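# Place the green block into the blue tray

## Task

Get the green block inside the blue tray. The robot must stay upright: if it falls or is left leaning, the task is failed.

## Robot and tools

Robot: a Rainbow Robotics RB-Y1. It has a differential base (two drive wheels plus two rear casters, 0.58 m wide, front edge 0.10 m ahead of the wheel axle, 0.57 m behind it), two 7-joint arms ending in parallel grippers, a pan/tilt head and a folding torso (squat, shift, pitch, yaw). Each wrist carries a camera case that juts sideways and can collide with things. Cameras: head_camera, left_wrist_camera, right_wrist_camera. Knocking objects out of the work area also fails the job.

Frames. Base frame: origin on the floor midway between the drive wheels, x forward, y left, z up, in metres. The printed left_hand and right_hand points sit between the finger pads, 0.03 m behind the tips. The fingers point along the hand's -z axis and close along its x axis. chest is reported in the base frame too. Odometry frame: the base frame as it was at scene start. base_odometry counts wheel turns only, so slip shows up as false travel. Heading is in rad, positive to the left.

move tool. One call carries one action. It can be: base and/or joints (optionally with min_time_s or contact_limits); or target alone (optionally with min_time_s); or contact_limits alone. A call with no action just reports state and images.
- base: a velocity command, not a pose. It takes a single object {"x_m_s", "turn_rad_s", "for_s"}. x_m_s is forward speed, 0.005 to 1.5 m/s in either sign, or 0. turn_rad_s is the turn rate, positive to the left, 0.02 to 1.509 rad/s in either sign, or 0. for_s is 0.1 to 5 s. Keys you omit are 0. The base cannot strafe. It ramps at about 0.4 m/s² (turns 0.5 rad/s²) and coasts to a halt after for_s. Distance is roughly speed × for_s.
- joints: absolute targets keyed by joint name, in rad; grippers in metres of opening.
  - torso_squat_rad 0..1.2 (larger lowers the chest).
  - torso_shift_rad -0.3..0.6 (positive moves the hips forward).
  - torso_pitch_rad -0.2..1.4 (positive leans forward).
  - torso_yaw_rad -1.5..1.5 (positive turns left; raise both arms sideways at least 0.2 rad first).
  - Shoulder pitch -2.356..2.356, negative swings the arm forward and up.
  - left_shoulder_roll_rad 0..3.141, right_shoulder_roll_rad -3.141..0 (moving away from 0 lifts the arm outward).
  - Shoulder yaw -2.094..2.094.
  - Elbow -2.617..0.01 (negative bends).
  - Forearm roll ±3.141.
  - Wrist pitch -1.57..1.919.
  - Hand roll ±2.705.
  - Gripper 0..0.1 m.
  - head_pan_rad ±0.523 (positive left); head_tilt_rad -0.35..1.57 (positive looks down).
  The torso also has combined limits. If a command breaks them, the torso stops partway and reports off_target.
- target: an absolute pose for one hand: {"side": "left" or "right", "x", "y", "z" in metres in the base frame (-3 to 3), "quat_wxyz" in the same form the hand lines print}. It is solved once into joint angles, so the hand follows an arc that can bow on long moves; split long moves into short steps. It is refused while an earlier move is still running.
- min_time_s: 0.1 to 8 s, the shortest duration for the arm, head and torso motions in that action.
- contact_limits: gripper current cap in mA, 200 to 672.5, keyed left_gripper_m / right_gripper_m. It stays in force until changed. Lower values give a softer grip.
- cameras: a list of camera names, or ["all"], or [].
- blocking: true (the default) waits until everything has stopped. false returns within about 0.5 s while the robot keeps moving.

Other tools.
- wait {seconds 0..10, cameras}: lets time pass and returns state. It returns early once running moves come to rest.
- stop: brakes every running motion.
- zoom_image {camera, region [x0,y0,x1,y1] in pixels, at most 504×504}: enlarges part of the newest image from that camera.
- read_manual: licence texts only.
- finished_scene: ends the scene. The block must stay in the tray without help from the robot.

Result lines.
- "move": "done", or the worst status among the motions.
- left_hand_status / right_hand_status: "reached" (within 10 mm and 2°), "short" (with the miss distance), or "refused" (with a reason).
- base_status / joint_status: done, moving, off_target (came to rest away from target, may still be pushing), stopped, contact_stop (torso only), time_out, limit_stop_at_<name> (a self-collision guard or limit), not_followed, torque_fault, limit_stop_at_motor_heat.
- "joint command not followed": the arm-collision check withheld the command.
- on_its_own: things the robot did without being told; its "held at" values are targets.
- lidar_m: 12 ranges in 30° sectors, starting straight ahead and running counter-clockwise. It sees only things at 0.23 m height; "-" means nothing seen.
- motor_effort: wheel load in %, with the peak in brackets. Above about 30 at rest suggests the base is pushing on something.
- wheel_motors_off: 1 means the wheel motors are off.
- Joint torques, external torques and wrist force/torque are raw and offset, so read them as trends only.
- MOTOR HOT: a warning of overheating.

If a move or wait is refused or hits an unplanned stop, the remaining move/wait/finished_scene calls in that reply are skipped.

Grasping. Command an opening at least 0.005 m smaller than the object's width. The gripper then reporting off_target or done is normal.

Cautions.
- Bend or rise slowly, especially with arms stretched forward or holding a load. Do not stop hard while driving, or the robot may tip.
- Do not drive into furniture; the base does not stop by itself.
- Keep the two arms from hitting or pressing each other, about 0.5 rad of outward shoulder roll helps. A hard press ends the scene.
- Avoid torque faults (a 10 s freeze) and heat faults from holding stretched poses for long.
- Lower the block gently rather than dropping it, and do not slam or knock things.
- Joints left out of a command may keep pushing toward their old targets.

Each tool is called after "Request:" as name(argument=value, ...), one argument or row to a line, values as JSON.

## Session

Request:
move(
)

Scene clock: 0.00 s.
Joint torques (N m): no reading
External joint torques (N m): no reading
Wrist force (N): no reading
Wrist torque (N m): no reading
Wrist force, peak (N): no reading
base_odometry: x=+0.000 y=+0.000 heading=+0.000
lidar_m: 2.50 2.27 2.02 2.43 2.86 2.67 2.72 2.42 1.82 2.32 2.91 2.47
base_status: not commanded
joint_positions: torso_squat_rad=+0.350 torso_shift_rad=+0.000 torso_pitch_rad=+0.000 torso_yaw_rad=+0.000 left_shoulder_pitch_rad=+0.003 left_shoulder_roll_rad=+0.011 left_shoulder_yaw_rad=-0.048 left_elbow_rad=-0.155 left_forearm_roll_rad=+0.042 left_wrist_pitch_rad=-0.045 left_hand_roll_rad=-0.008 left_gripper_m=+0.099 right_shoulder_pitch_rad=-0.028 right_shoulder_roll_rad=-0.038 right_shoulder_yaw_rad=-0.004 right_elbow_rad=-0.143 right_forearm_roll_rad=-0.032 right_wrist_pitch_rad=+0.019 right_hand_roll_rad=-0.045 right_gripper_m=+0.100 head_pan_rad=+0.000 head_tilt_rad=+0.400
joint_status: not commanded
wheel_motors_off: 0
motor_effort: left_wheel=+1 right_wheel=-1
chest: x=-0.2280 y=+0.0002 z=+1.2475 quat_wxyz=(+1.000, +0.000, +0.000, +0.000) (m; base frame)
left_hand: x=-0.1450 y=+0.2244 z=+0.5673 quat_wxyz=(+0.995, +0.002, -0.098, -0.006) (m; base frame)
right_hand: x=-0.1422 y=-0.2484 z=+0.5677 quat_wxyz=(+0.996, -0.016, -0.076, -0.034) (m; base frame)
pictures: head_camera, left_wrist_camera, right_wrist_camera

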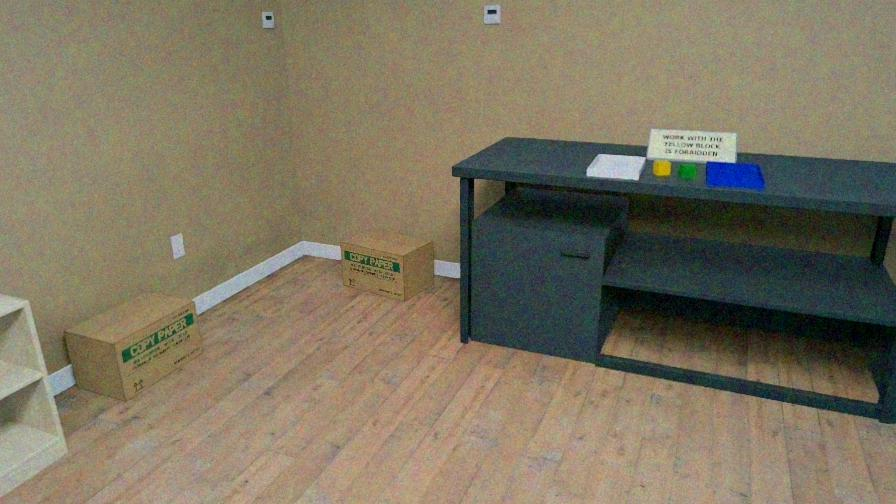

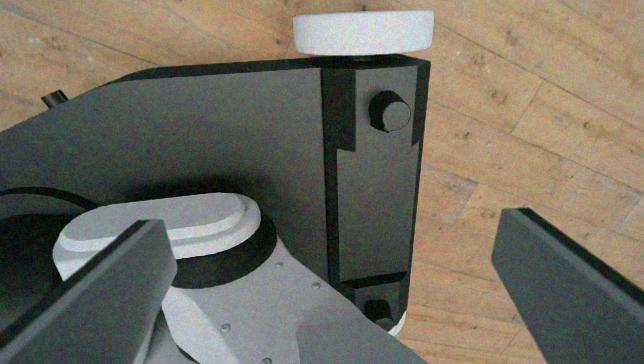

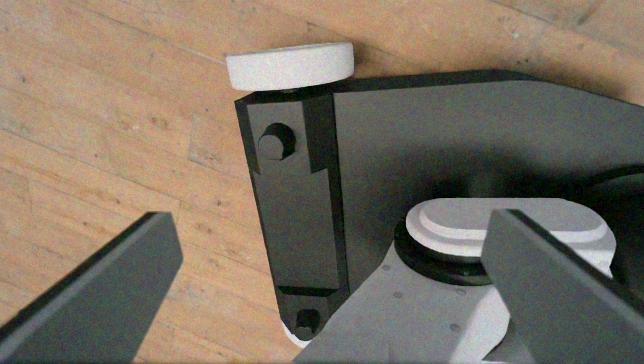

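Request:
move(
  base={"turn_rad_s":-0.4,"for_s":0.833},
)

Request:
move(
  base={"x_m_s":0.7,"for_s":2.0},
  joints={"right_shoulder_pitch_rad":0.3,"right_shoulder_roll_rad":-0.5,"right_elbow_rad":-2.2,"left_shoulder_roll_rad":0.25,"head_tilt_rad":0.6},
  cameras=["head_camera"],
)

Scene clock: 32.87 s.
Joint torques (N m): left_arm=[-1.47 -0.61 -0.1 -0.43 0.05 -0.79 0.15] | right_arm=[-2.94 -1.68 -0.03 -0.78 0.19 -0.49 -0.03]
External joint torques (N m): left_arm=[0.29 -0.92 -0.12 0.06 0.04 -0.33 0.16] | right_arm=[-0.47 0 0.04 -0.27 0.14 -0.12 -0.04]
Wrist force (N): left_arm=[3.5 4.1 -3.8] | right_arm=[-1.3 0.4 -5.6]
Wrist torque (N m): left_arm=[-0.37 0.38 0.12] | right_arm=[0.05 -0.17 0.00]
Wrist force, peak (N): left_arm=[3.8 4.1 -3.8] | right_arm=[-1.6 0.3 -6.0]
move: done
base_odometry: x=+0.000 y=+0.000 heading=-0.333
lidar_m: 2.47 2.60 2.04 2.37 2.54 2.72 2.68 2.89 2.31 1.81 2.41 2.54
base_status: done (sent for 0.83 of 0.83 s)
joint_positions: torso_squat_rad=+0.350 torso_shift_rad=+0.000 torso_pitch_rad=+0.000 torso_yaw_rad=+0.000 left_shoulder_pitch_rad=+0.003 left_shoulder_roll_rad=+0.011 left_shoulder_yaw_rad=-0.048 left_elbow_rad=-0.155 left_forearm_roll_rad=+0.042 left_wrist_pitch_rad=-0.045 left_hand_roll_rad=-0.008 left_gripper_m=+0.099 right_shoulder_pitch_rad=-0.028 right_shoulder_roll_rad=-0.038 right_shoulder_yaw_rad=-0.004 right_elbow_rad=-0.143 right_forearm_roll_rad=-0.032 right_wrist_pitch_rad=+0.019 right_hand_roll_rad=-0.045 right_gripper_m=+0.100 head_pan_rad=+0.000 head_tilt_rad=+0.400
joint_status: not commanded
wheel_motors_off: 0
motor_effort: left_wheel=+9(23) right_wheel=+4(19)
chest: x=-0.2280 y=+0.0003 z=+1.2475 quat_wxyz=(+1.000, +0.000, +0.000, +0.000) (m; base frame)
left_hand: x=-0.1450 y=+0.2244 z=+0.5673 quat_wxyz=(+0.995, +0.002, -0.098, -0.006) (m; base frame)
right_hand: x=-0.1422 y=-0.2484 z=+0.5677 quat_wxyz=(+0.996, -0.016, -0.076, -0.034) (m; base frame)
pictures: none

Scene clock: 36.80 s.
Joint torques (N m): left_arm=[-0.81 4.95 0.33 0.22 0.3 -0.51 -0.01] | right_arm=[-6.24 -7.66 -4.39 -10.08 0.34 -1.68 -0.02]
External joint torques (N m): left_arm=[0.95 -1.78 -0.18 0.58 0.25 -0.06 0] | right_arm=[-0.06 -0.49 1.12 -0.58 0.12 0.06 -0.07]
Wrist force (N): left_arm=[3.6 2.6 -3.3] | right_arm=[-5.6 2.5 1.9]
Wrist torque (N m): left_arm=[-0.30 0.41 0.12] | right_arm=[-0.14 -0.36 0.01]
Wrist force, peak (N): left_arm=[3.1 5.0 -3.7] | right_arm=[-6.8 0.8 -4.3]
move: done
base_odometry: x=+1.323 y=-0.458 heading=-0.334
lidar_m: 1.08 1.15 1.92 1.85 2.03 3.56 4.06 2.54 2.34 2.40 1.39 1.50
base_status: done (sent for 2 of 2 s)
joint_positions: torso_squat_rad=+0.350 torso_shift_rad=+0.000 torso_pitch_rad=+0.000 torso_yaw_rad=+0.000 left_shoulder_pitch_rad=+0.003 left_shoulder_roll_rad=+0.250 left_shoulder_yaw_rad=-0.048 left_elbow_rad=-0.155 left_forearm_roll_rad=+0.042 left_wrist_pitch_rad=-0.045 left_hand_roll_rad=-0.008 left_gripper_m=+0.099 right_shoulder_pitch_rad=+0.300 right_shoulder_roll_rad=-0.500 right_shoulder_yaw_rad=-0.004 right_elbow_rad=-2.200 right_forearm_roll_rad=-0.032 right_wrist_pitch_rad=+0.019 right_hand_roll_rad=-0.045 right_gripper_m=+0.100 head_pan_rad=+0.000 head_tilt_rad=+0.600
joint_status: all done
wheel_motors_off: 0
motor_effort: left_wheel=-6(30) right_wheel=+6(37)
chest: x=-0.2280 y=+0.0003 z=+1.2475 quat_wxyz=(+1.000, +0.000, +0.000, +0.000) (m; base frame)
left_hand: x=-0.1450 y=+0.4042 z=+0.5899 quat_wxyz=(+0.988, +0.121, -0.096, -0.018) (m; base frame)
right_hand: x=+0.1921 y=-0.2746 z=+1.1897 quat_wxyz=(+0.582, -0.098, -0.785, +0.188) (m; base frame)
pictures: head_camera
camera_calibration:
head_camera: T_world_to_cam=[[-0.0361827, -0.999343, 0.00212533, -0.00406294], [-0.540264, 0.0177719, -0.841308, 1.16334], [0.840717, -0.0315891, -0.540552, 0.896704], [0, 0, 0, 1]] pos_world=[-0.125509, 0.00359098, 1.46345]

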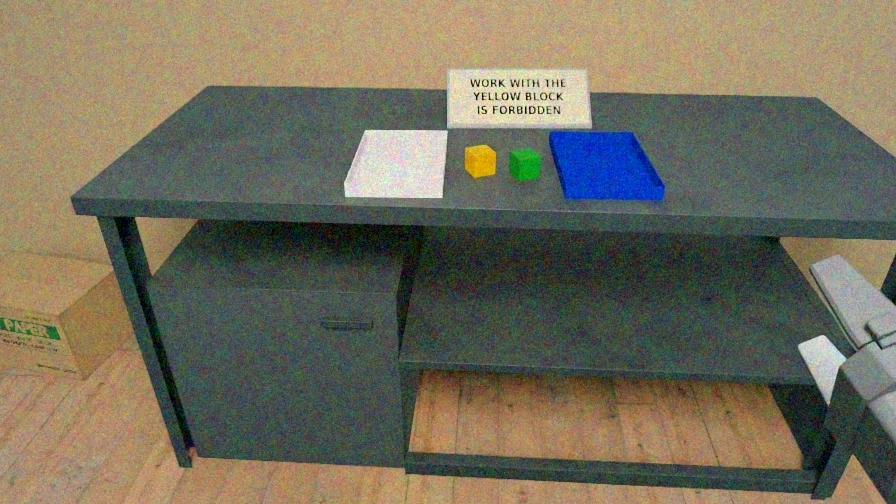

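Request:
move(
  base={"turn_rad_s":-0.15,"for_s":0.6},
  joints={"torso_pitch_rad":0.8,"head_tilt_rad":0.25},
)

Request:
move(
  target={"side":"right","x":0.42,"y":-0.2,"z":1.12,"quat_wxyz":[1,0,0,0]},
)

Request:
move(
  base={"x_m_s":0.25,"for_s":2.9},
  cameras=["all"],
)

Scene clock: 84.13 s.
Joint torques (N m): left_arm=[19.56 4.2 0.3 7.12 0.04 0.84 0.24] | right_arm=[7.06 -4.62 -3.79 -8.96 0.54 -1.67 0.08]
External joint torques (N m): left_arm=[1.4 -0.49 -0.08 0.14 0.02 -0.15 0.2] | right_arm=[-0.57 -0.2 0.03 -0.7 0.33 0.03 0.03]
Wrist force (N): left_arm=[8.5 2.9 -2.4] | right_arm=[-5.6 1.6 -2.7]
Wrist torque (N m): left_arm=[-0.31 0.67 0.08] | right_arm=[-0.05 -0.39 -0.01]
Wrist force, peak (N): left_arm=[8.6 2.9 -2.5] | right_arm=[-6.3 2.7 1.9]
move: done
base_odometry: x=+1.323 y=-0.458 heading=-0.423
lidar_m: 1.07 1.11 1.96 1.84 2.02 3.22 4.07 3.37 2.34 2.40 2.49 1.38
base_status: done (sent for 0.6 of 0.6 s)
joint_positions: torso_squat_rad=+0.350 torso_shift_rad=+0.000 torso_pitch_rad=+0.800 torso_yaw_rad=+0.000 left_shoulder_pitch_rad=+0.003 left_shoulder_roll_rad=+0.250 left_shoulder_yaw_rad=-0.048 left_elbow_rad=-0.155 left_forearm_roll_rad=+0.042 left_wrist_pitch_rad=-0.045 left_hand_roll_rad=-0.008 left_gripper_m=+0.099 right_shoulder_pitch_rad=+0.300 right_shoulder_roll_rad=-0.500 right_shoulder_yaw_rad=-0.004 right_elbow_rad=-2.200 right_forearm_roll_rad=-0.032 right_wrist_pitch_rad=+0.019 right_hand_roll_rad=-0.045 right_gripper_m=+0.100 head_pan_rad=+0.000 head_tilt_rad=+0.250
joint_status: all done
wheel_motors_off: 0
motor_effort: left_wheel=+1(29) right_wheel=-13(32)
chest: x=-0.0060 y=+0.0003 z=+1.1536 quat_wxyz=(+0.921, +0.000, +0.389, +0.000) (m; base frame)
left_hand: x=-0.4201 y=+0.4042 z=+0.6360 quat_wxyz=(+0.947, +0.104, +0.296, -0.064) (m; base frame)
right_hand: x=+0.2451 y=-0.2746 z=+0.8120 quat_wxyz=(+0.842, -0.017, -0.497, +0.211) (m; base frame)
pictures: none

Scene clock: 86.37 s.
Joint torques (N m): left_arm=[20.15 3.55 -0.33 7.34 0.25 0.71 0.12] | right_arm=[-15.18 -2.75 -7.32 5.84 0.63 -0.55 0.28]
External joint torques (N m): left_arm=[1.99 -1.14 -0.71 0.36 0.23 -0.27 0.08] | right_arm=[1.33 1.24 1.59 0.81 0.39 -0.54 0.28]
Wrist force (N): left_arm=[8.4 2.9 -2.2] | right_arm=[-0.3 0.2 -5.9]
Wrist torque (N m): left_arm=[-0.31 0.65 0.07] | right_arm=[0.03 -0.09 0.14]
Wrist force, peak (N): left_arm=[8.6 3.1 -2.5] | right_arm=[-5.7 0.5 -4.3]
move: done
base_odometry: x=+1.323 y=-0.458 heading=-0.423
lidar_m: 1.08 1.10 1.97 1.84 2.02 3.22 4.06 3.37 2.35 2.39 2.51 1.38
base_status: not commanded
joint_positions: torso_squat_rad=+0.350 torso_shift_rad=+0.000 torso_pitch_rad=+0.800 torso_yaw_rad=+0.000 left_shoulder_pitch_rad=+0.003 left_shoulder_roll_rad=+0.250 left_shoulder_yaw_rad=-0.048 left_elbow_rad=-0.155 left_forearm_roll_rad=+0.042 left_wrist_pitch_rad=-0.045 left_hand_roll_rad=-0.008 left_gripper_m=+0.099 right_shoulder_pitch_rad=-0.033 right_shoulder_roll_rad=-2.471 right_shoulder_yaw_rad=-0.957 right_elbow_rad=-1.719 right_forearm_roll_rad=-2.154 right_wrist_pitch_rad=+1.456 right_hand_roll_rad=-0.827 right_gripper_m=+0.100 head_pan_rad=+0.000 head_tilt_rad=+0.250
joint_status: all done
wheel_motors_off: 0
motor_effort: left_wheel=+2(3) right_wheel=-13(15)
chest: x=-0.0061 y=+0.0003 z=+1.1537 quat_wxyz=(+0.921, +0.000, +0.389, +0.000) (m; base frame)
left_hand: x=-0.4200 y=+0.4042 z=+0.6359 quat_wxyz=(+0.947, +0.104, +0.296, -0.064) (m; base frame)
right_hand: x=+0.4198 y=-0.1997 z=+1.1203 quat_wxyz=(+1.000, +0.000, -0.001, +0.000) (m; base frame)
right_hand_status: reached (checked arc, planned for 1.6 s): 0 mm and 0.1 deg off.
pictures: none

Scene clock: 90.27 s.
Joint torques (N m): left_arm=[21.51 3.95 -0.08 7.59 0.09 0.95 0.13] | right_arm=[-16.48 -3 -7.88 5.06 0.48 -0.18 0.04]
External joint torques (N m): left_arm=[3.35 -0.74 -0.46 0.61 0.07 -0.04 0.1] | right_arm=[0.03 0.99 1.03 0.04 0.24 -0.16 0.04]
Wrist force (N): left_arm=[8.4 2.9 -2.4] | right_arm=[-0.4 0.3 -5.8]
Wrist torque (N m): left_arm=[-0.31 0.65 0.06] | right_arm=[0.03 -0.11 0.11]
Wrist force, peak (N): left_arm=[8.8 3.1 -2.6] | right_arm=[0.1 0.1 -6.2]
move: done
base_odometry: x=+1.984 y=-0.756 heading=-0.423
lidar_m: 0.66 0.39 0.50 1.90 1.96 2.85 4.79 2.82 2.50 2.42 0.97 1.02
base_status: done (sent for 2.9 of 2.9 s)
joint_positions: torso_squat_rad=+0.350 torso_shift_rad=+0.000 torso_pitch_rad=+0.800 torso_yaw_rad=+0.000 left_shoulder_pitch_rad=+0.003 left_shoulder_roll_rad=+0.250 left_shoulder_yaw_rad=-0.048 left_elbow_rad=-0.155 left_forearm_roll_rad=+0.042 left_wrist_pitch_rad=-0.045 left_hand_roll_rad=-0.008 left_gripper_m=+0.099 right_shoulder_pitch_rad=-0.033 right_shoulder_roll_rad=-2.471 right_shoulder_yaw_rad=-0.956 right_elbow_rad=-1.718 right_forearm_roll_rad=-2.154 right_wrist_pitch_rad=+1.456 right_hand_roll_rad=-0.827 right_gripper_m=+0.100 head_pan_rad=+0.000 head_tilt_rad=+0.250
joint_status: not commanded
wheel_motors_off: 0
motor_effort: left_wheel=-2(21) right_wheel=+1(27)
chest: x=-0.0060 y=+0.0003 z=+1.1536 quat_wxyz=(+0.921, +0.000, +0.389, +0.000) (m; base frame)
left_hand: x=-0.4199 y=+0.4042 z=+0.6359 quat_wxyz=(+0.947, +0.104, +0.296, -0.064) (m; base frame)
right_hand: x=+0.4199 y=-0.1998 z=+1.1201 quat_wxyz=(+1.000, +0.000, -0.001, +0.000) (m; base frame)
pictures: head_camera, left_wrist_camera, right_wrist_camera
camera_calibration:
head_camera: T_world_to_cam=[[-0.0313282, -0.999356, 0.0175047, -0.0110317], [-0.852396, 0.0175674, -0.522601, 0.854501], [0.521957, -0.0312931, -0.852398, 0.949953], [0, 0, 0, 1]] pos_world=[0.232194, 0.00369102, 1.25649]
left_wrist_camera: T_world_to_cam=[[0.801281, -0.0949331, -0.590708, 0.748978], [0.0533888, -0.972046, 0.228639, 0.305591], [-0.595901, -0.214741, -0.773814, 0.403791], [0, 0, 0, 1]] pos_world=[-0.375838, 0.454862, 0.685016]
right_wrist_camera: T_world_to_cam=[[-0.999717, 0.0128307, -0.0200258, 0.446475], [0.00257585, 0.895458, 0.445138, -0.288633], [0.0236437, 0.444961, -0.895238, 1.15394], [0, 0, 0, 1]] pos_world=[0.419809, -0.260729, 1.17048]

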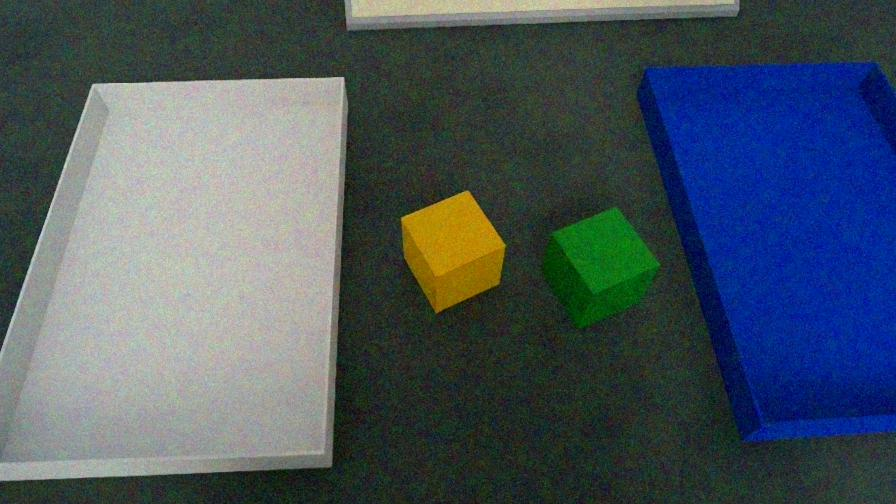

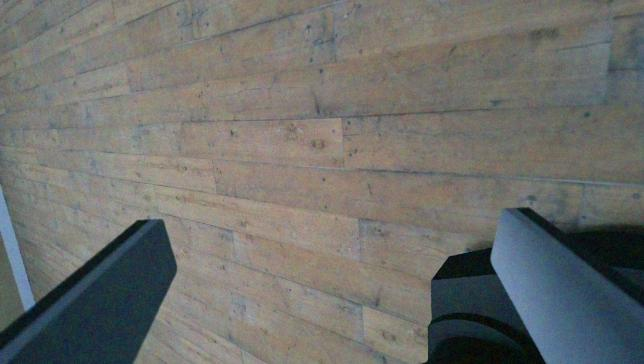

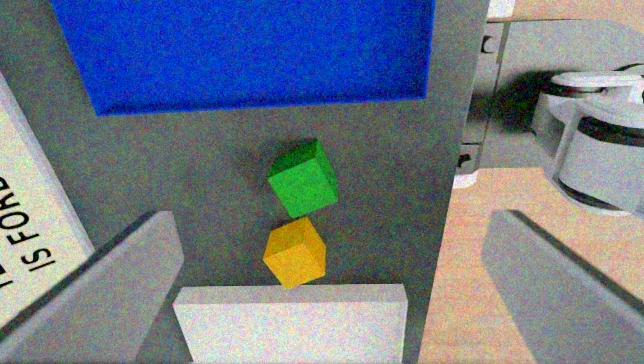

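Request:
move(
  target={"side":"right","x":0.455,"y":-0.116,"z":0.97,"quat_wxyz":[0.977,0,0,0.212]},
  cameras=["head_camera","right_wrist_camera"],
)

Scene clock: 126.57 s.
Joint torques (N m): left_arm=[21.08 3.5 0.41 7.49 0.18 0.84 0.08] | right_arm=[-21.7 3.11 -8.33 5.23 0.36 0.16 -0.42]
External joint torques (N m): left_arm=[2.92 -1.18 0.03 0.52 0.16 -0.15 0.05] | right_arm=[0.13 0.03 -0.12 0.77 0.14 0.2 -0.42]
Wrist force (N): left_arm=[8.4 3.0 -2.1] | right_arm=[-0.1 0.4 -5.9]
Wrist torque (N m): left_arm=[-0.32 0.67 0.07] | right_arm=[0.03 -0.09 -0.02]
Wrist force, peak (N): left_arm=[8.8 3.0 -2.5] | right_arm=[-0.2 0.6 -6.9]
move: done
base_odometry: x=+1.984 y=-0.756 heading=-0.423
lidar_m: 0.67 0.39 0.50 1.90 1.96 2.86 4.78 2.82 2.49 2.41 0.98 1.03
base_status: not commanded
joint_positions: torso_squat_rad=+0.350 torso_shift_rad=+0.000 torso_pitch_rad=+0.800 torso_yaw_rad=+0.000 left_shoulder_pitch_rad=+0.003 left_shoulder_roll_rad=+0.250 left_shoulder_yaw_rad=-0.048 left_elbow_rad=-0.155 left_forearm_roll_rad=+0.042 left_wrist_pitch_rad=-0.045 left_hand_roll_rad=-0.008 left_gripper_m=+0.099 right_shoulder_pitch_rad=+0.361 right_shoulder_roll_rad=-2.821 right_shoulder_yaw_rad=-0.974 right_elbow_rad=-1.599 right_forearm_roll_rad=-2.067 right_wrist_pitch_rad=+1.057 right_hand_roll_rad=-0.534 right_gripper_m=+0.100 head_pan_rad=+0.000 head_tilt_rad=+0.250
joint_status: all done
wheel_motors_off: 0
motor_effort: left_wheel=-2(3) right_wheel=+1(4)
chest: x=-0.0060 y=+0.0003 z=+1.1536 quat_wxyz=(+0.921, -0.001, +0.389, +0.000) (m; base frame)
left_hand: x=-0.4199 y=+0.4041 z=+0.6359 quat_wxyz=(+0.947, +0.104, +0.296, -0.064) (m; base frame)
right_hand: x=+0.4545 y=-0.1159 z=+0.9701 quat_wxyz=(+0.977, +0.000, -0.001, +0.212) (m; base frame)
right_hand_status: reached (checked arc, planned for 0.7 s): 1 mm and 0.1 deg off.
pictures: head_camera, right_wrist_camera
camera_calibration:
head_camera: T_world_to_cam=[[-0.0313818, -0.999353, 0.017589, -0.0111253], [-0.852396, 0.017569, -0.522602, 0.854503], [0.521955, -0.031393, -0.852395, 0.94995], [0, 0, 0, 1]] pos_world=[0.232194, 0.00369089, 1.25649]
right_wrist_camera: T_world_to_cam=[[-0.915076, -0.402735, -0.0209941, 0.391213], [-0.369327, 0.815986, 0.444708, -0.136739], [-0.161968, 0.414695, -0.89543, 1.06257], [0, 0, 0, 1]] pos_world=[0.479591, -0.171508, 1.02048]

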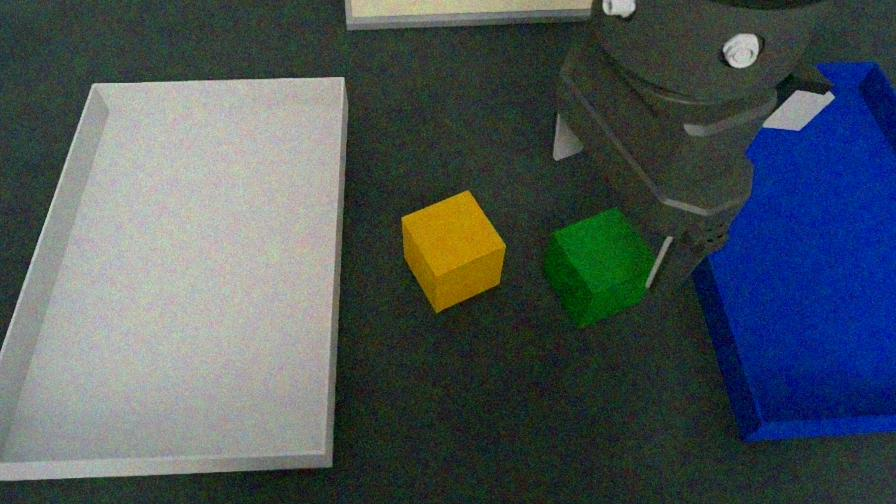

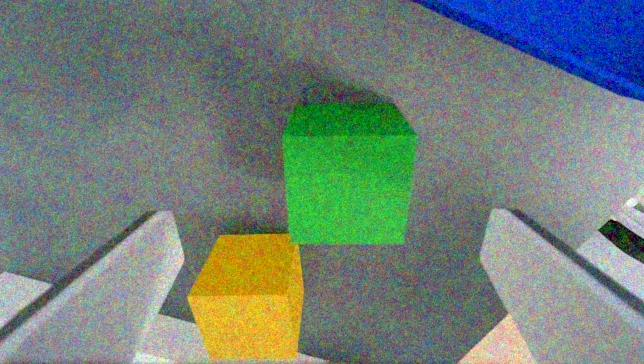

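Request:
move(
  target={"side":"right","x":0.450,"y":-0.117,"z":0.895,"quat_wxyz":[0.977,0,0,0.212]},
  min_time_s=1.5,
)

Request:
move(
  joints={"right_gripper_m":0.038},
  cameras=["right_wrist_camera"],
)

Request:
move(
  target={"side":"right","x":0.450,"y":-0.117,"z":0.97,"quat_wxyz":[0.977,0,0,0.212]},
  cameras=["head_camera","right_wrist_camera"],
)

Scene clock: 150.13 s.
Joint torques (N m): left_arm=[21.08 4.17 -0.33 7.4 0.02 1.09 0.16] | right_arm=[-20.89 2.2 -6.02 4.93 0.71 -0.62 -0.19]
External joint torques (N m): left_arm=[2.92 -0.51 -0.71 0.42 0 0.1 0.13] | right_arm=[1.52 -2.1 1.62 1.17 0.52 -0.59 -0.19]
Wrist force (N): left_arm=[8.4 2.8 -2.5] | right_arm=[-0.3 0.4 -5.8]
Wrist torque (N m): left_arm=[-0.29 0.66 0.07] | right_arm=[0.04 -0.06 0.17]
Wrist force, peak (N): left_arm=[8.6 3.0 -2.6] | right_arm=[-0.3 0.1 -6.2]
move: done
base_odometry: x=+1.984 y=-0.756 heading=-0.423
lidar_m: 0.67 0.38 0.51 1.90 1.96 2.85 4.79 2.81 2.50 2.42 0.98 1.03
base_status: not commanded
joint_positions: torso_squat_rad=+0.350 torso_shift_rad=+0.000 torso_pitch_rad=+0.800 torso_yaw_rad=+0.000 left_shoulder_pitch_rad=+0.003 left_shoulder_roll_rad=+0.250 left_shoulder_yaw_rad=-0.048 left_elbow_rad=-0.155 left_forearm_roll_rad=+0.042 left_wrist_pitch_rad=-0.045 left_hand_roll_rad=-0.008 left_gripper_m=+0.099 right_shoulder_pitch_rad=+0.514 right_shoulder_roll_rad=-2.894 right_shoulder_yaw_rad=-0.930 right_elbow_rad=-1.573 right_forearm_roll_rad=-1.983 right_wrist_pitch_rad=+0.892 right_hand_roll_rad=-0.578 right_gripper_m=+0.100 head_pan_rad=+0.000 head_tilt_rad=+0.250
joint_status: all done
wheel_motors_off: 0
motor_effort: left_wheel=-2(2) right_wheel=+2(2)
chest: x=-0.0060 y=+0.0003 z=+1.1536 quat_wxyz=(+0.921, -0.001, +0.389, +0.000) (m; base frame)
left_hand: x=-0.4199 y=+0.4041 z=+0.6359 quat_wxyz=(+0.947, +0.104, +0.296, -0.064) (m; base frame)
right_hand: x=+0.4501 y=-0.1169 z=+0.8953 quat_wxyz=(+0.977, +0.000, +0.000, +0.212) (m; base frame)
right_hand_status: reached (checked arc, planned for 1.5 s): 0 mm and 0.0 deg off.
pictures: none

Scene clock: 151.33 s.
Joint torques (N m): left_arm=[21.05 4.21 -0.16 7.52 0.16 1.08 0.2] | right_arm=[-20.78 2.17 -5.97 4.58 0.63 -0.25 -0.23]
External joint torques (N m): left_arm=[2.89 -0.47 -0.54 0.54 0.14 0.1 0.17] | right_arm=[1.63 -2.13 1.68 0.83 0.43 -0.22 -0.23]
Wrist force (N): left_arm=[8.5 2.7 -2.5] | right_arm=[-0.2 0.3 -4.9]
Wrist torque (N m): left_arm=[-0.28 0.66 0.08] | right_arm=[0.08 -0.03 0.15]
Wrist force, peak (N): left_arm=[8.5 3.0 -2.6] | right_arm=[-0.4 0.2 -6.0]
move: off_target
base_odometry: x=+1.984 y=-0.756 heading=-0.423
lidar_m: 0.66 0.39 0.49 1.90 1.95 2.84 4.78 2.81 2.51 2.41 0.98 1.03
base_status: not commanded
joint_positions: torso_squat_rad=+0.350 torso_shift_rad=+0.000 torso_pitch_rad=+0.800 torso_yaw_rad=+0.000 left_shoulder_pitch_rad=+0.003 left_shoulder_roll_rad=+0.250 left_shoulder_yaw_rad=-0.048 left_elbow_rad=-0.155 left_forearm_roll_rad=+0.042 left_wrist_pitch_rad=-0.045 left_hand_roll_rad=-0.008 left_gripper_m=+0.099 right_shoulder_pitch_rad=+0.514 right_shoulder_roll_rad=-2.894 right_shoulder_yaw_rad=-0.930 right_elbow_rad=-1.573 right_forearm_roll_rad=-1.983 right_wrist_pitch_rad=+0.892 right_hand_roll_rad=-0.578 right_gripper_m=+0.049 head_pan_rad=+0.000 head_tilt_rad=+0.250
joint_status: right_gripper_m off_target (ended at +0.049, target +0.038)
wheel_motors_off: 0
motor_effort: left_wheel=-2(2) right_wheel=+1(2)
chest: x=-0.0060 y=+0.0003 z=+1.1536 quat_wxyz=(+0.921, -0.001, +0.389, +0.000) (m; base frame)
left_hand: x=-0.4199 y=+0.4041 z=+0.6359 quat_wxyz=(+0.947, +0.104, +0.296, -0.064) (m; base frame)
right_hand: x=+0.4501 y=-0.1169 z=+0.8953 quat_wxyz=(+0.977, +0.000, +0.000, +0.212) (m; base frame)
pictures: right_wrist_camera
camera_calibration:
right_wrist_camera: T_world_to_cam=[[-0.915294, -0.402325, -0.019299, 0.383869], [-0.368211, 0.816339, 0.444984, -0.104935], [-0.163274, 0.414397, -0.89533, 0.995691], [0, 0, 0, 1]] pos_world=[0.475285, -0.17251, 0.945575]

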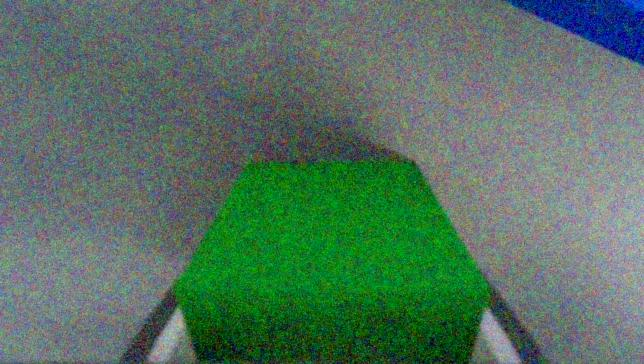

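Scene clock: 152.50 s.
Joint torques (N m): left_arm=[21.18 4.08 0.28 7.51 0.18 0.99 0.3] | right_arm=[-19.96 2.47 -7.4 3.74 0.3 -0.47 0.14]
External joint torques (N m): left_arm=[3.02 -0.6 -0.09 0.54 0.16 0 0.27] | right_arm=[1.67 -0.5 0.82 -0.66 0.08 -0.44 0.14]
Wrist force (N): left_arm=[8.4 3.0 -2.5] | right_arm=[-0.6 0.4 -6.6]
Wrist torque (N m): left_arm=[-0.33 0.66 0.08] | right_arm=[0.04 -0.12 -0.03]
Wrist force, peak (N): left_arm=[8.6 3.4 -2.6] | right_arm=[-0.7 1.6 -7.9]
move: done
base_odometry: x=+1.984 y=-0.756 heading=-0.423
lidar_m: 0.66 0.38 0.50 1.90 1.98 2.85 4.78 2.80 2.50 2.42 0.98 1.02
base_status: not commanded
joint_positions: torso_squat_rad=+0.350 torso_shift_rad=+0.000 torso_pitch_rad=+0.800 torso_yaw_rad=+0.000 left_shoulder_pitch_rad=+0.003 left_shoulder_roll_rad=+0.250 left_shoulder_yaw_rad=-0.048 left_elbow_rad=-0.155 left_forearm_roll_rad=+0.042 left_wrist_pitch_rad=-0.045 left_hand_roll_rad=-0.008 left_gripper_m=+0.099 right_shoulder_pitch_rad=+0.354 right_shoulder_roll_rad=-2.813 right_shoulder_yaw_rad=-0.968 right_elbow_rad=-1.622 right_forearm_roll_rad=-2.062 right_wrist_pitch_rad=+1.051 right_hand_roll_rad=-0.546 right_gripper_m=+0.049 head_pan_rad=+0.000 head_tilt_rad=+0.250
joint_status: all done
wheel_motors_off: 0
motor_effort: left_wheel=-2(3) right_wheel=+3(3)
chest: x=-0.0061 y=+0.0003 z=+1.1537 quat_wxyz=(+0.921, +0.000, +0.389, +0.000) (m; base frame)
left_hand: x=-0.4199 y=+0.4041 z=+0.6359 quat_wxyz=(+0.947, +0.104, +0.296, -0.064) (m; base frame)
right_hand: x=+0.4501 y=-0.1168 z=+0.9698 quat_wxyz=(+0.977, +0.000, +0.000, +0.212) (m; base frame)
right_hand_status: reached (checked arc, planned for 0.5 s): 0 mm and 0.0 deg off.
pictures: head_camera, right_wrist_camera
camera_calibration:
head_camera: T_world_to_cam=[[-0.0314174, -0.999354, 0.0174464, -0.0109455], [-0.852321, 0.0176695, -0.52272, 0.854516], [0.522075, -0.0312924, -0.852326, 0.950025], [0, 0, 0, 1]] pos_world=[0.231994, 0.00369121, 1.25659]
right_wrist_camera: T_world_to_cam=[[-0.915095, -0.402765, -0.019541, 0.385464], [-0.368706, 0.816122, 0.444972, -0.138039], [-0.163271, 0.414397, -0.895331, 1.06231], [0, 0, 0, 1]] pos_world=[0.475285, -0.172309, 1.02008]

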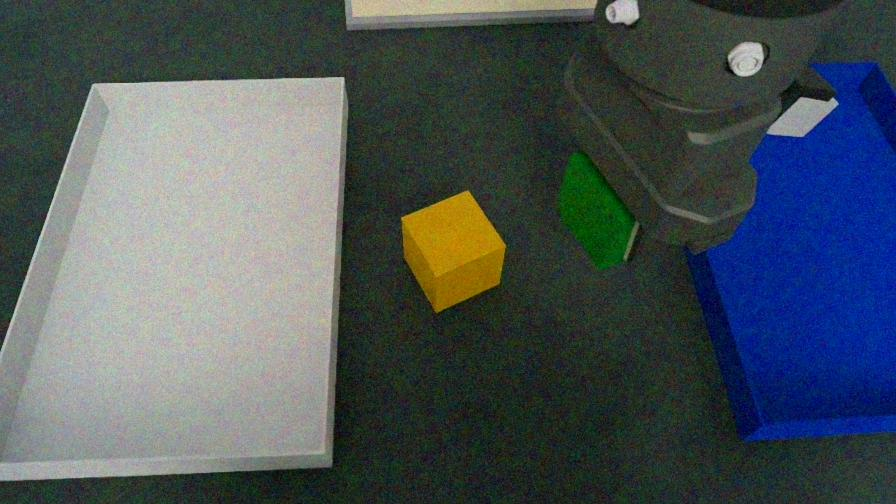

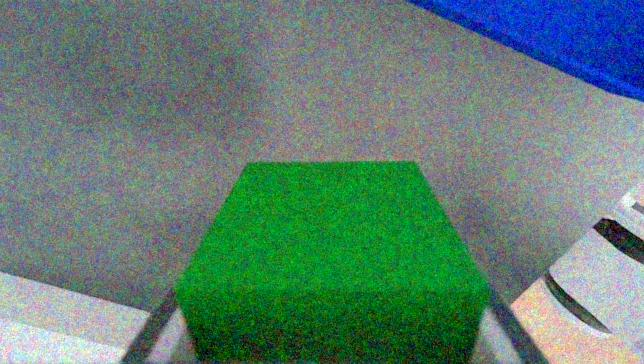

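Request:
move(
  target={"side":"right","x":0.47,"y":-0.28,"z":0.97,"quat_wxyz":[0.977,0,0,0.212]},
  min_time_s=1.2,
)

Request:
move(
  target={"side":"right","x":0.47,"y":-0.28,"z":0.902,"quat_wxyz":[0.977,0,0,0.212]},
  min_time_s=1.5,
  cameras=["head_camera","right_wrist_camera"],
)

Scene clock: 175.80 s.
Joint torques (N m): left_arm=[20.97 4 -0.03 7.33 0.2 1.03 0.16] | right_arm=[-18.3 0.13 -8.09 4.64 0.54 0.15 -0.05]
External joint torques (N m): left_arm=[2.82 -0.68 -0.41 0.35 0.18 0.05 0.13] | right_arm=[0.17 0.87 0.5 0.45 0.3 0.2 -0.05]
Wrist force (N): left_arm=[8.4 3.0 -2.4] | right_arm=[-0.5 0.2 -6.9]
Wrist torque (N m): left_arm=[-0.32 0.67 0.08] | right_arm=[0.06 -0.12 -0.01]
Wrist force, peak (N): left_arm=[8.7 2.9 -2.5] | right_arm=[-1.3 -0.4 -7.0]
move: done
base_odometry: x=+1.984 y=-0.756 heading=-0.423
lidar_m: 0.67 0.39 0.49 1.90 1.96 2.84 4.79 2.81 2.50 2.41 0.98 1.03
base_status: not commanded
joint_positions: torso_squat_rad=+0.350 torso_shift_rad=+0.000 torso_pitch_rad=+0.800 torso_yaw_rad=+0.000 left_shoulder_pitch_rad=+0.003 left_shoulder_roll_rad=+0.250 left_shoulder_yaw_rad=-0.048 left_elbow_rad=-0.155 left_forearm_roll_rad=+0.042 left_wrist_pitch_rad=-0.045 left_hand_roll_rad=-0.008 left_gripper_m=+0.099 right_shoulder_pitch_rad=+0.367 right_shoulder_roll_rad=-2.453 right_shoulder_yaw_rad=-0.862 right_elbow_rad=-1.556 right_forearm_roll_rad=-2.023 right_wrist_pitch_rad=+1.110 right_hand_roll_rad=-0.140 right_gripper_m=+0.049 head_pan_rad=+0.000 head_tilt_rad=+0.250
joint_status: all done
wheel_motors_off: 0
motor_effort: left_wheel=-2(3) right_wheel=+2(3)
chest: x=-0.0061 y=+0.0003 z=+1.1537 quat_wxyz=(+0.921, +0.000, +0.389, +0.000) (m; base frame)
left_hand: x=-0.4199 y=+0.4041 z=+0.6359 quat_wxyz=(+0.947, +0.104, +0.296, -0.064) (m; base frame)
right_hand: x=+0.4700 y=-0.2798 z=+0.9701 quat_wxyz=(+0.977, +0.000, -0.001, +0.212) (m; base frame)
right_hand_status: reached (checked arc, planned for 1.2 s): 0 mm and 0.1 deg off.
pictures: none

Scene clock: 177.63 s.
Joint torques (N m): left_arm=[20.9 3.79 0.05 7.37 0.11 0.85 -0.01] | right_arm=[-18.16 -0.41 -6.34 5 0.56 -0.29 0.17]
External joint torques (N m): left_arm=[2.74 -0.9 -0.33 0.39 0.09 -0.14 -0.05] | right_arm=[1.18 -2.41 1.36 1.01 0.35 -0.24 0.17]
Wrist force (N): left_arm=[8.4 2.8 -2.6] | right_arm=[-0.7 0.5 -6.5]
Wrist torque (N m): left_arm=[-0.30 0.65 0.07] | right_arm=[0.02 -0.13 -0.01]
Wrist force, peak (N): left_arm=[8.6 2.9 -2.6] | right_arm=[-0.5 0.3 -7.0]
move: done
base_odometry: x=+1.984 y=-0.756 heading=-0.423
lidar_m: 0.67 0.37 0.49 1.90 1.97 2.85 4.79 2.81 2.48 2.42 0.98 1.02
base_status: not commanded
joint_positions: torso_squat_rad=+0.350 torso_shift_rad=+0.000 torso_pitch_rad=+0.800 torso_yaw_rad=+0.000 left_shoulder_pitch_rad=+0.003 left_shoulder_roll_rad=+0.250 left_shoulder_yaw_rad=-0.048 left_elbow_rad=-0.155 left_forearm_roll_rad=+0.042 left_wrist_pitch_rad=-0.045 left_hand_roll_rad=-0.008 left_gripper_m=+0.099 right_shoulder_pitch_rad=+0.540 right_shoulder_roll_rad=-2.531 right_shoulder_yaw_rad=-0.844 right_elbow_rad=-1.513 right_forearm_roll_rad=-2.011 right_wrist_pitch_rad=+0.930 right_hand_roll_rad=-0.140 right_gripper_m=+0.049 head_pan_rad=+0.000 head_tilt_rad=+0.250
joint_status: all done
wheel_motors_off: 0
motor_effort: left_wheel=-2(3) right_wheel=+2(3)
chest: x=-0.0061 y=+0.0003 z=+1.1537 quat_wxyz=(+0.921, +0.000, +0.389, +0.000) (m; base frame)
left_hand: x=-0.4199 y=+0.4041 z=+0.6359 quat_wxyz=(+0.947, +0.104, +0.296, -0.064) (m; base frame)
right_hand: x=+0.4701 y=-0.2799 z=+0.9022 quat_wxyz=(+0.977, +0.000, +0.000, +0.212) (m; base frame)
right_hand_status: reached (checked arc, planned for 1.5 s): 0 mm and 0.0 deg off.
pictures: head_camera, right_wrist_camera
camera_calibration:
head_camera: T_world_to_cam=[[-0.0314174, -0.999354, 0.0174464, -0.0109455], [-0.852321, 0.0176695, -0.52272, 0.854516], [0.522075, -0.0312924, -0.852326, 0.950025], [0, 0, 0, 1]] pos_world=[0.231994, 0.00369121, 1.25659]
right_wrist_camera: T_world_to_cam=[[-0.915286, -0.402343, -0.0192639, 0.336594], [-0.368226, 0.816372, 0.444911, 0.0324739], [-0.16328, 0.414315, -0.895367, 1.07268], [0, 0, 0, 1]] pos_world=[0.495185, -0.33551, 0.952475]

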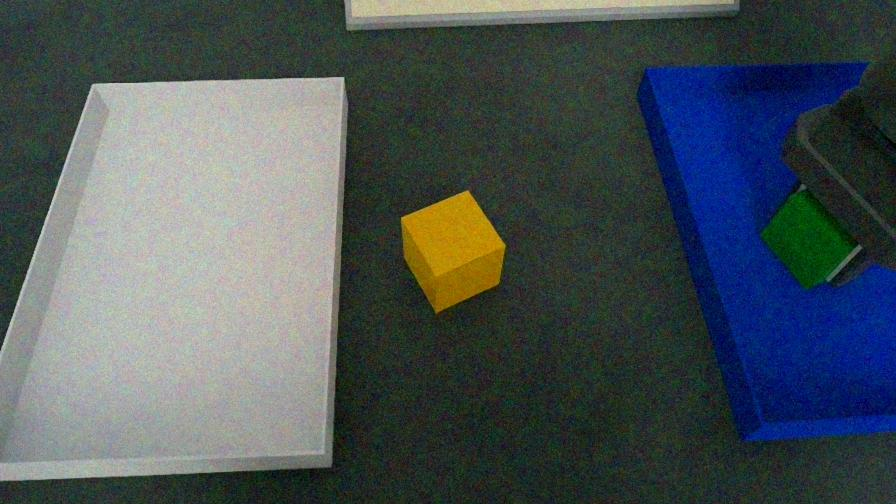

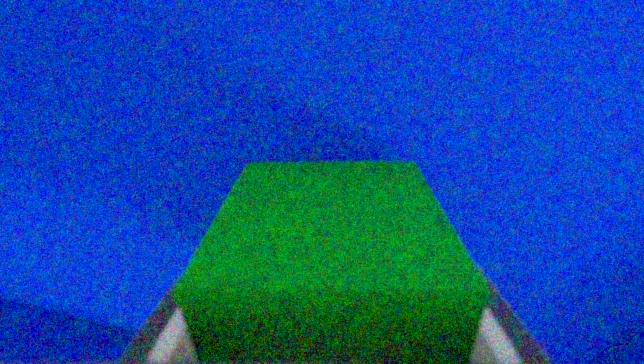

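Request:
move(
  target={"side":"right","x":0.47,"y":-0.28,"z":0.898,"quat_wxyz":[0.977,0,0,0.212]},
  min_time_s=0.6,
)

Request:
move(
  joints={"right_gripper_m":0.08},
)

Request:
move(
  target={"side":"right","x":0.47,"y":-0.28,"z":1.02,"quat_wxyz":[0.977,0,0,0.212]},
  cameras=["right_wrist_camera","head_camera"],
)

Scene clock: 188.10 s.
Joint torques (N m): left_arm=[20.91 4.1 0.16 7.27 -0.04 0.86 0.2] | right_arm=[-17.66 0.1 -5.8 4.72 0.64 -0.58 0.21]
External joint torques (N m): left_arm=[2.76 -0.59 -0.22 0.29 -0.06 -0.12 0.17] | right_arm=[1.72 -2.07 1.84 0.74 0.44 -0.53 0.21]
Wrist force (N): left_arm=[8.6 2.8 -2.6] | right_arm=[-0.5 0.3 -6.7]
Wrist torque (N m): left_arm=[-0.29 0.66 0.07] | right_arm=[0.05 -0.10 0.00]
Wrist force, peak (N): left_arm=[8.6 3.1 -2.6] | right_arm=[-0.4 0.4 -6.9]
move: done
base_odometry: x=+1.984 y=-0.756 heading=-0.423
lidar_m: 0.65 0.39 0.50 1.91 1.96 2.85 4.79 2.82 2.48 2.42 0.97 1.03
base_status: not commanded
joint_positions: torso_squat_rad=+0.350 torso_shift_rad=+0.000 torso_pitch_rad=+0.800 torso_yaw_rad=+0.000 left_shoulder_pitch_rad=+0.003 left_shoulder_roll_rad=+0.250 left_shoulder_yaw_rad=-0.048 left_elbow_rad=-0.155 left_forearm_roll_rad=+0.042 left_wrist_pitch_rad=-0.045 left_hand_roll_rad=-0.008 left_gripper_m=+0.099 right_shoulder_pitch_rad=+0.550 right_shoulder_roll_rad=-2.537 right_shoulder_yaw_rad=-0.844 right_elbow_rad=-1.508 right_forearm_roll_rad=-2.011 right_wrist_pitch_rad=+0.920 right_hand_roll_rad=-0.139 right_gripper_m=+0.049 head_pan_rad=+0.000 head_tilt_rad=+0.250
joint_status: all done
wheel_motors_off: 0
motor_effort: left_wheel=-2(3) right_wheel=+3(3)
chest: x=-0.0061 y=+0.0003 z=+1.1537 quat_wxyz=(+0.921, +0.000, +0.389, +0.000) (m; base frame)
left_hand: x=-0.4199 y=+0.4041 z=+0.6359 quat_wxyz=(+0.947, +0.104, +0.296, -0.064) (m; base frame)
right_hand: x=+0.4700 y=-0.2799 z=+0.8983 quat_wxyz=(+0.977, +0.000, +0.000, +0.212) (m; base frame)
right_hand_status: reached (checked arc, planned for 0.6 s): 0 mm and 0.0 deg off.
pictures: none

Scene clock: 188.93 s.
Joint torques (N m): left_arm=[20.85 4.06 0.22 7.38 -0.01 1.02 0.09] | right_arm=[-17.55 -0.34 -5.98 5.05 0.47 -0.49 0.2]
External joint torques (N m): left_arm=[2.7 -0.63 -0.16 0.4 -0.03 0.04 0.05] | right_arm=[1.83 -2.51 1.66 1.08 0.26 -0.44 0.2]
Wrist force (N): left_arm=[8.5 3.0 -2.5] | right_arm=[-0.5 0.4 -5.8]
Wrist torque (N m): left_arm=[-0.31 0.66 0.08] | right_arm=[0.02 -0.11 0.01]
Wrist force, peak (N): left_arm=[8.7 2.9 -2.5] | right_arm=[-0.2 0.0 -6.3]
move: done
base_odometry: x=+1.984 y=-0.756 heading=-0.423
lidar_m: 0.66 0.38 0.50 1.90 1.95 2.86 4.78 2.82 2.48 2.42 0.97 1.03
base_status: not commanded
joint_positions: torso_squat_rad=+0.350 torso_shift_rad=+0.000 torso_pitch_rad=+0.800 torso_yaw_rad=+0.000 left_shoulder_pitch_rad=+0.003 left_shoulder_roll_rad=+0.250 left_shoulder_yaw_rad=-0.048 left_elbow_rad=-0.155 left_forearm_roll_rad=+0.042 left_wrist_pitch_rad=-0.045 left_hand_roll_rad=-0.008 left_gripper_m=+0.099 right_shoulder_pitch_rad=+0.550 right_shoulder_roll_rad=-2.537 right_shoulder_yaw_rad=-0.844 right_elbow_rad=-1.508 right_forearm_roll_rad=-2.011 right_wrist_pitch_rad=+0.920 right_hand_roll_rad=-0.139 right_gripper_m=+0.080 head_pan_rad=+0.000 head_tilt_rad=+0.250
joint_status: all done
wheel_motors_off: 0
motor_effort: left_wheel=-2(2) right_wheel=+2(3)
chest: x=-0.0061 y=+0.0003 z=+1.1537 quat_wxyz=(+0.921, +0.000, +0.389, +0.000) (m; base frame)
left_hand: x=-0.4199 y=+0.4041 z=+0.6359 quat_wxyz=(+0.947, +0.104, +0.296, -0.064) (m; base frame)
right_hand: x=+0.4700 y=-0.2799 z=+0.8983 quat_wxyz=(+0.977, +0.000, +0.000, +0.212) (m; base frame)
pictures: none

Scene clock: 189.97 s.
Joint torques (N m): left_arm=[21.25 4.04 0.06 7.58 0.18 0.9 0.08] | right_arm=[-16.8 -1.31 -8.37 3.5 0.3 -0.39 0.09]
External joint torques (N m): left_arm=[3.1 -0.66 -0.32 0.6 0.16 -0.08 0.05] | right_arm=[1.19 1.19 0.58 -0.88 0.06 -0.34 0.09]
Wrist force (N): left_arm=[8.4 2.9 -2.6] | right_arm=[-0.2 0.0 -6.1]
Wrist torque (N m): left_arm=[-0.31 0.67 0.07] | right_arm=[0.09 -0.08 -0.01]
Wrist force, peak (N): left_arm=[8.7 3.1 -2.5] | right_arm=[-0.6 1.0 -7.0]
move: done
base_odometry: x=+1.984 y=-0.756 heading=-0.423
lidar_m: 0.67 0.38 0.49 1.89 1.97 2.85 4.79 2.80 2.49 2.42 0.96 1.02
base_status: not commanded
joint_positions: torso_squat_rad=+0.350 torso_shift_rad=+0.000 torso_pitch_rad=+0.800 torso_yaw_rad=+0.000 left_shoulder_pitch_rad=+0.003 left_shoulder_roll_rad=+0.250 left_shoulder_yaw_rad=-0.048 left_elbow_rad=-0.155 left_forearm_roll_rad=+0.042 left_wrist_pitch_rad=-0.045 left_hand_roll_rad=-0.008 left_gripper_m=+0.099 right_shoulder_pitch_rad=+0.254 right_shoulder_roll_rad=-2.421 right_shoulder_yaw_rad=-0.883 right_elbow_rad=-1.542 right_forearm_roll_rad=-2.049 right_wrist_pitch_rad=+1.250 right_hand_roll_rad=-0.127 right_gripper_m=+0.080 head_pan_rad=+0.000 head_tilt_rad=+0.250
joint_status: all done
wheel_motors_off: 0
motor_effort: left_wheel=-2(3) right_wheel=+2(4)
chest: x=-0.0061 y=+0.0003 z=+1.1537 quat_wxyz=(+0.921, +0.000, +0.389, +0.000) (m; base frame)
left_hand: x=-0.4199 y=+0.4041 z=+0.6359 quat_wxyz=(+0.947, +0.104, +0.296, -0.064) (m; base frame)
right_hand: x=+0.4703 y=-0.2799 z=+1.0199 quat_wxyz=(+0.977, +0.000, +0.000, +0.212) (m; base frame)
right_hand_status: reached (checked arc, planned for 0.6 s): 0 mm and 0.0 deg off.
pictures: head_camera, right_wrist_camera
camera_calibration:
head_camera: T_world_to_cam=[[-0.0314174, -0.999354, 0.0174464, -0.0109424], [-0.852321, 0.0176695, -0.52272, 0.854601], [0.522075, -0.0312924, -0.852326, 0.949972], [0, 0, 0, 1]] pos_world=[0.232094, 0.00369121, 1.25659]
right_wrist_camera: T_world_to_cam=[[-0.915163, -0.402623, -0.0192778, 0.338946], [-0.368538, 0.816398, 0.444606, -0.0194538], [-0.16327, 0.413991, -0.895519, 1.17819], [0, 0, 0, 1]] pos_world=[0.495385, -0.335411, 1.07028]

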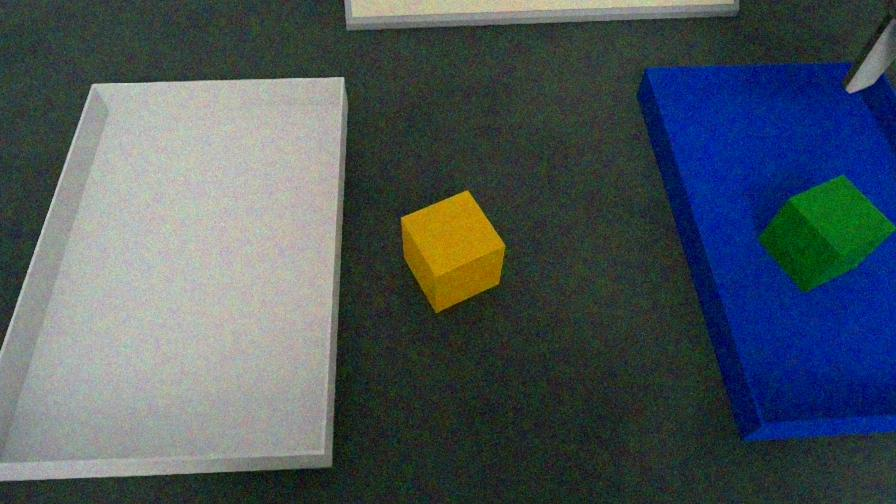

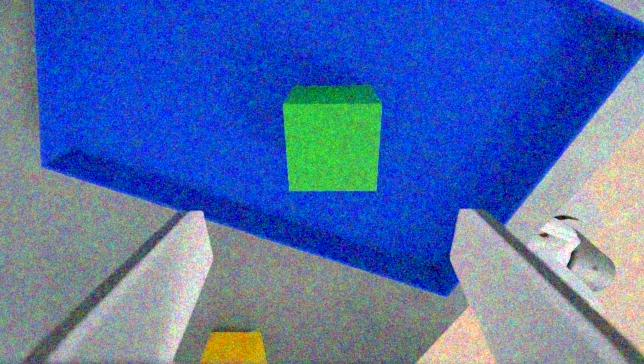

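Request:
finished_scene(
)

The scene is finished: the task was done.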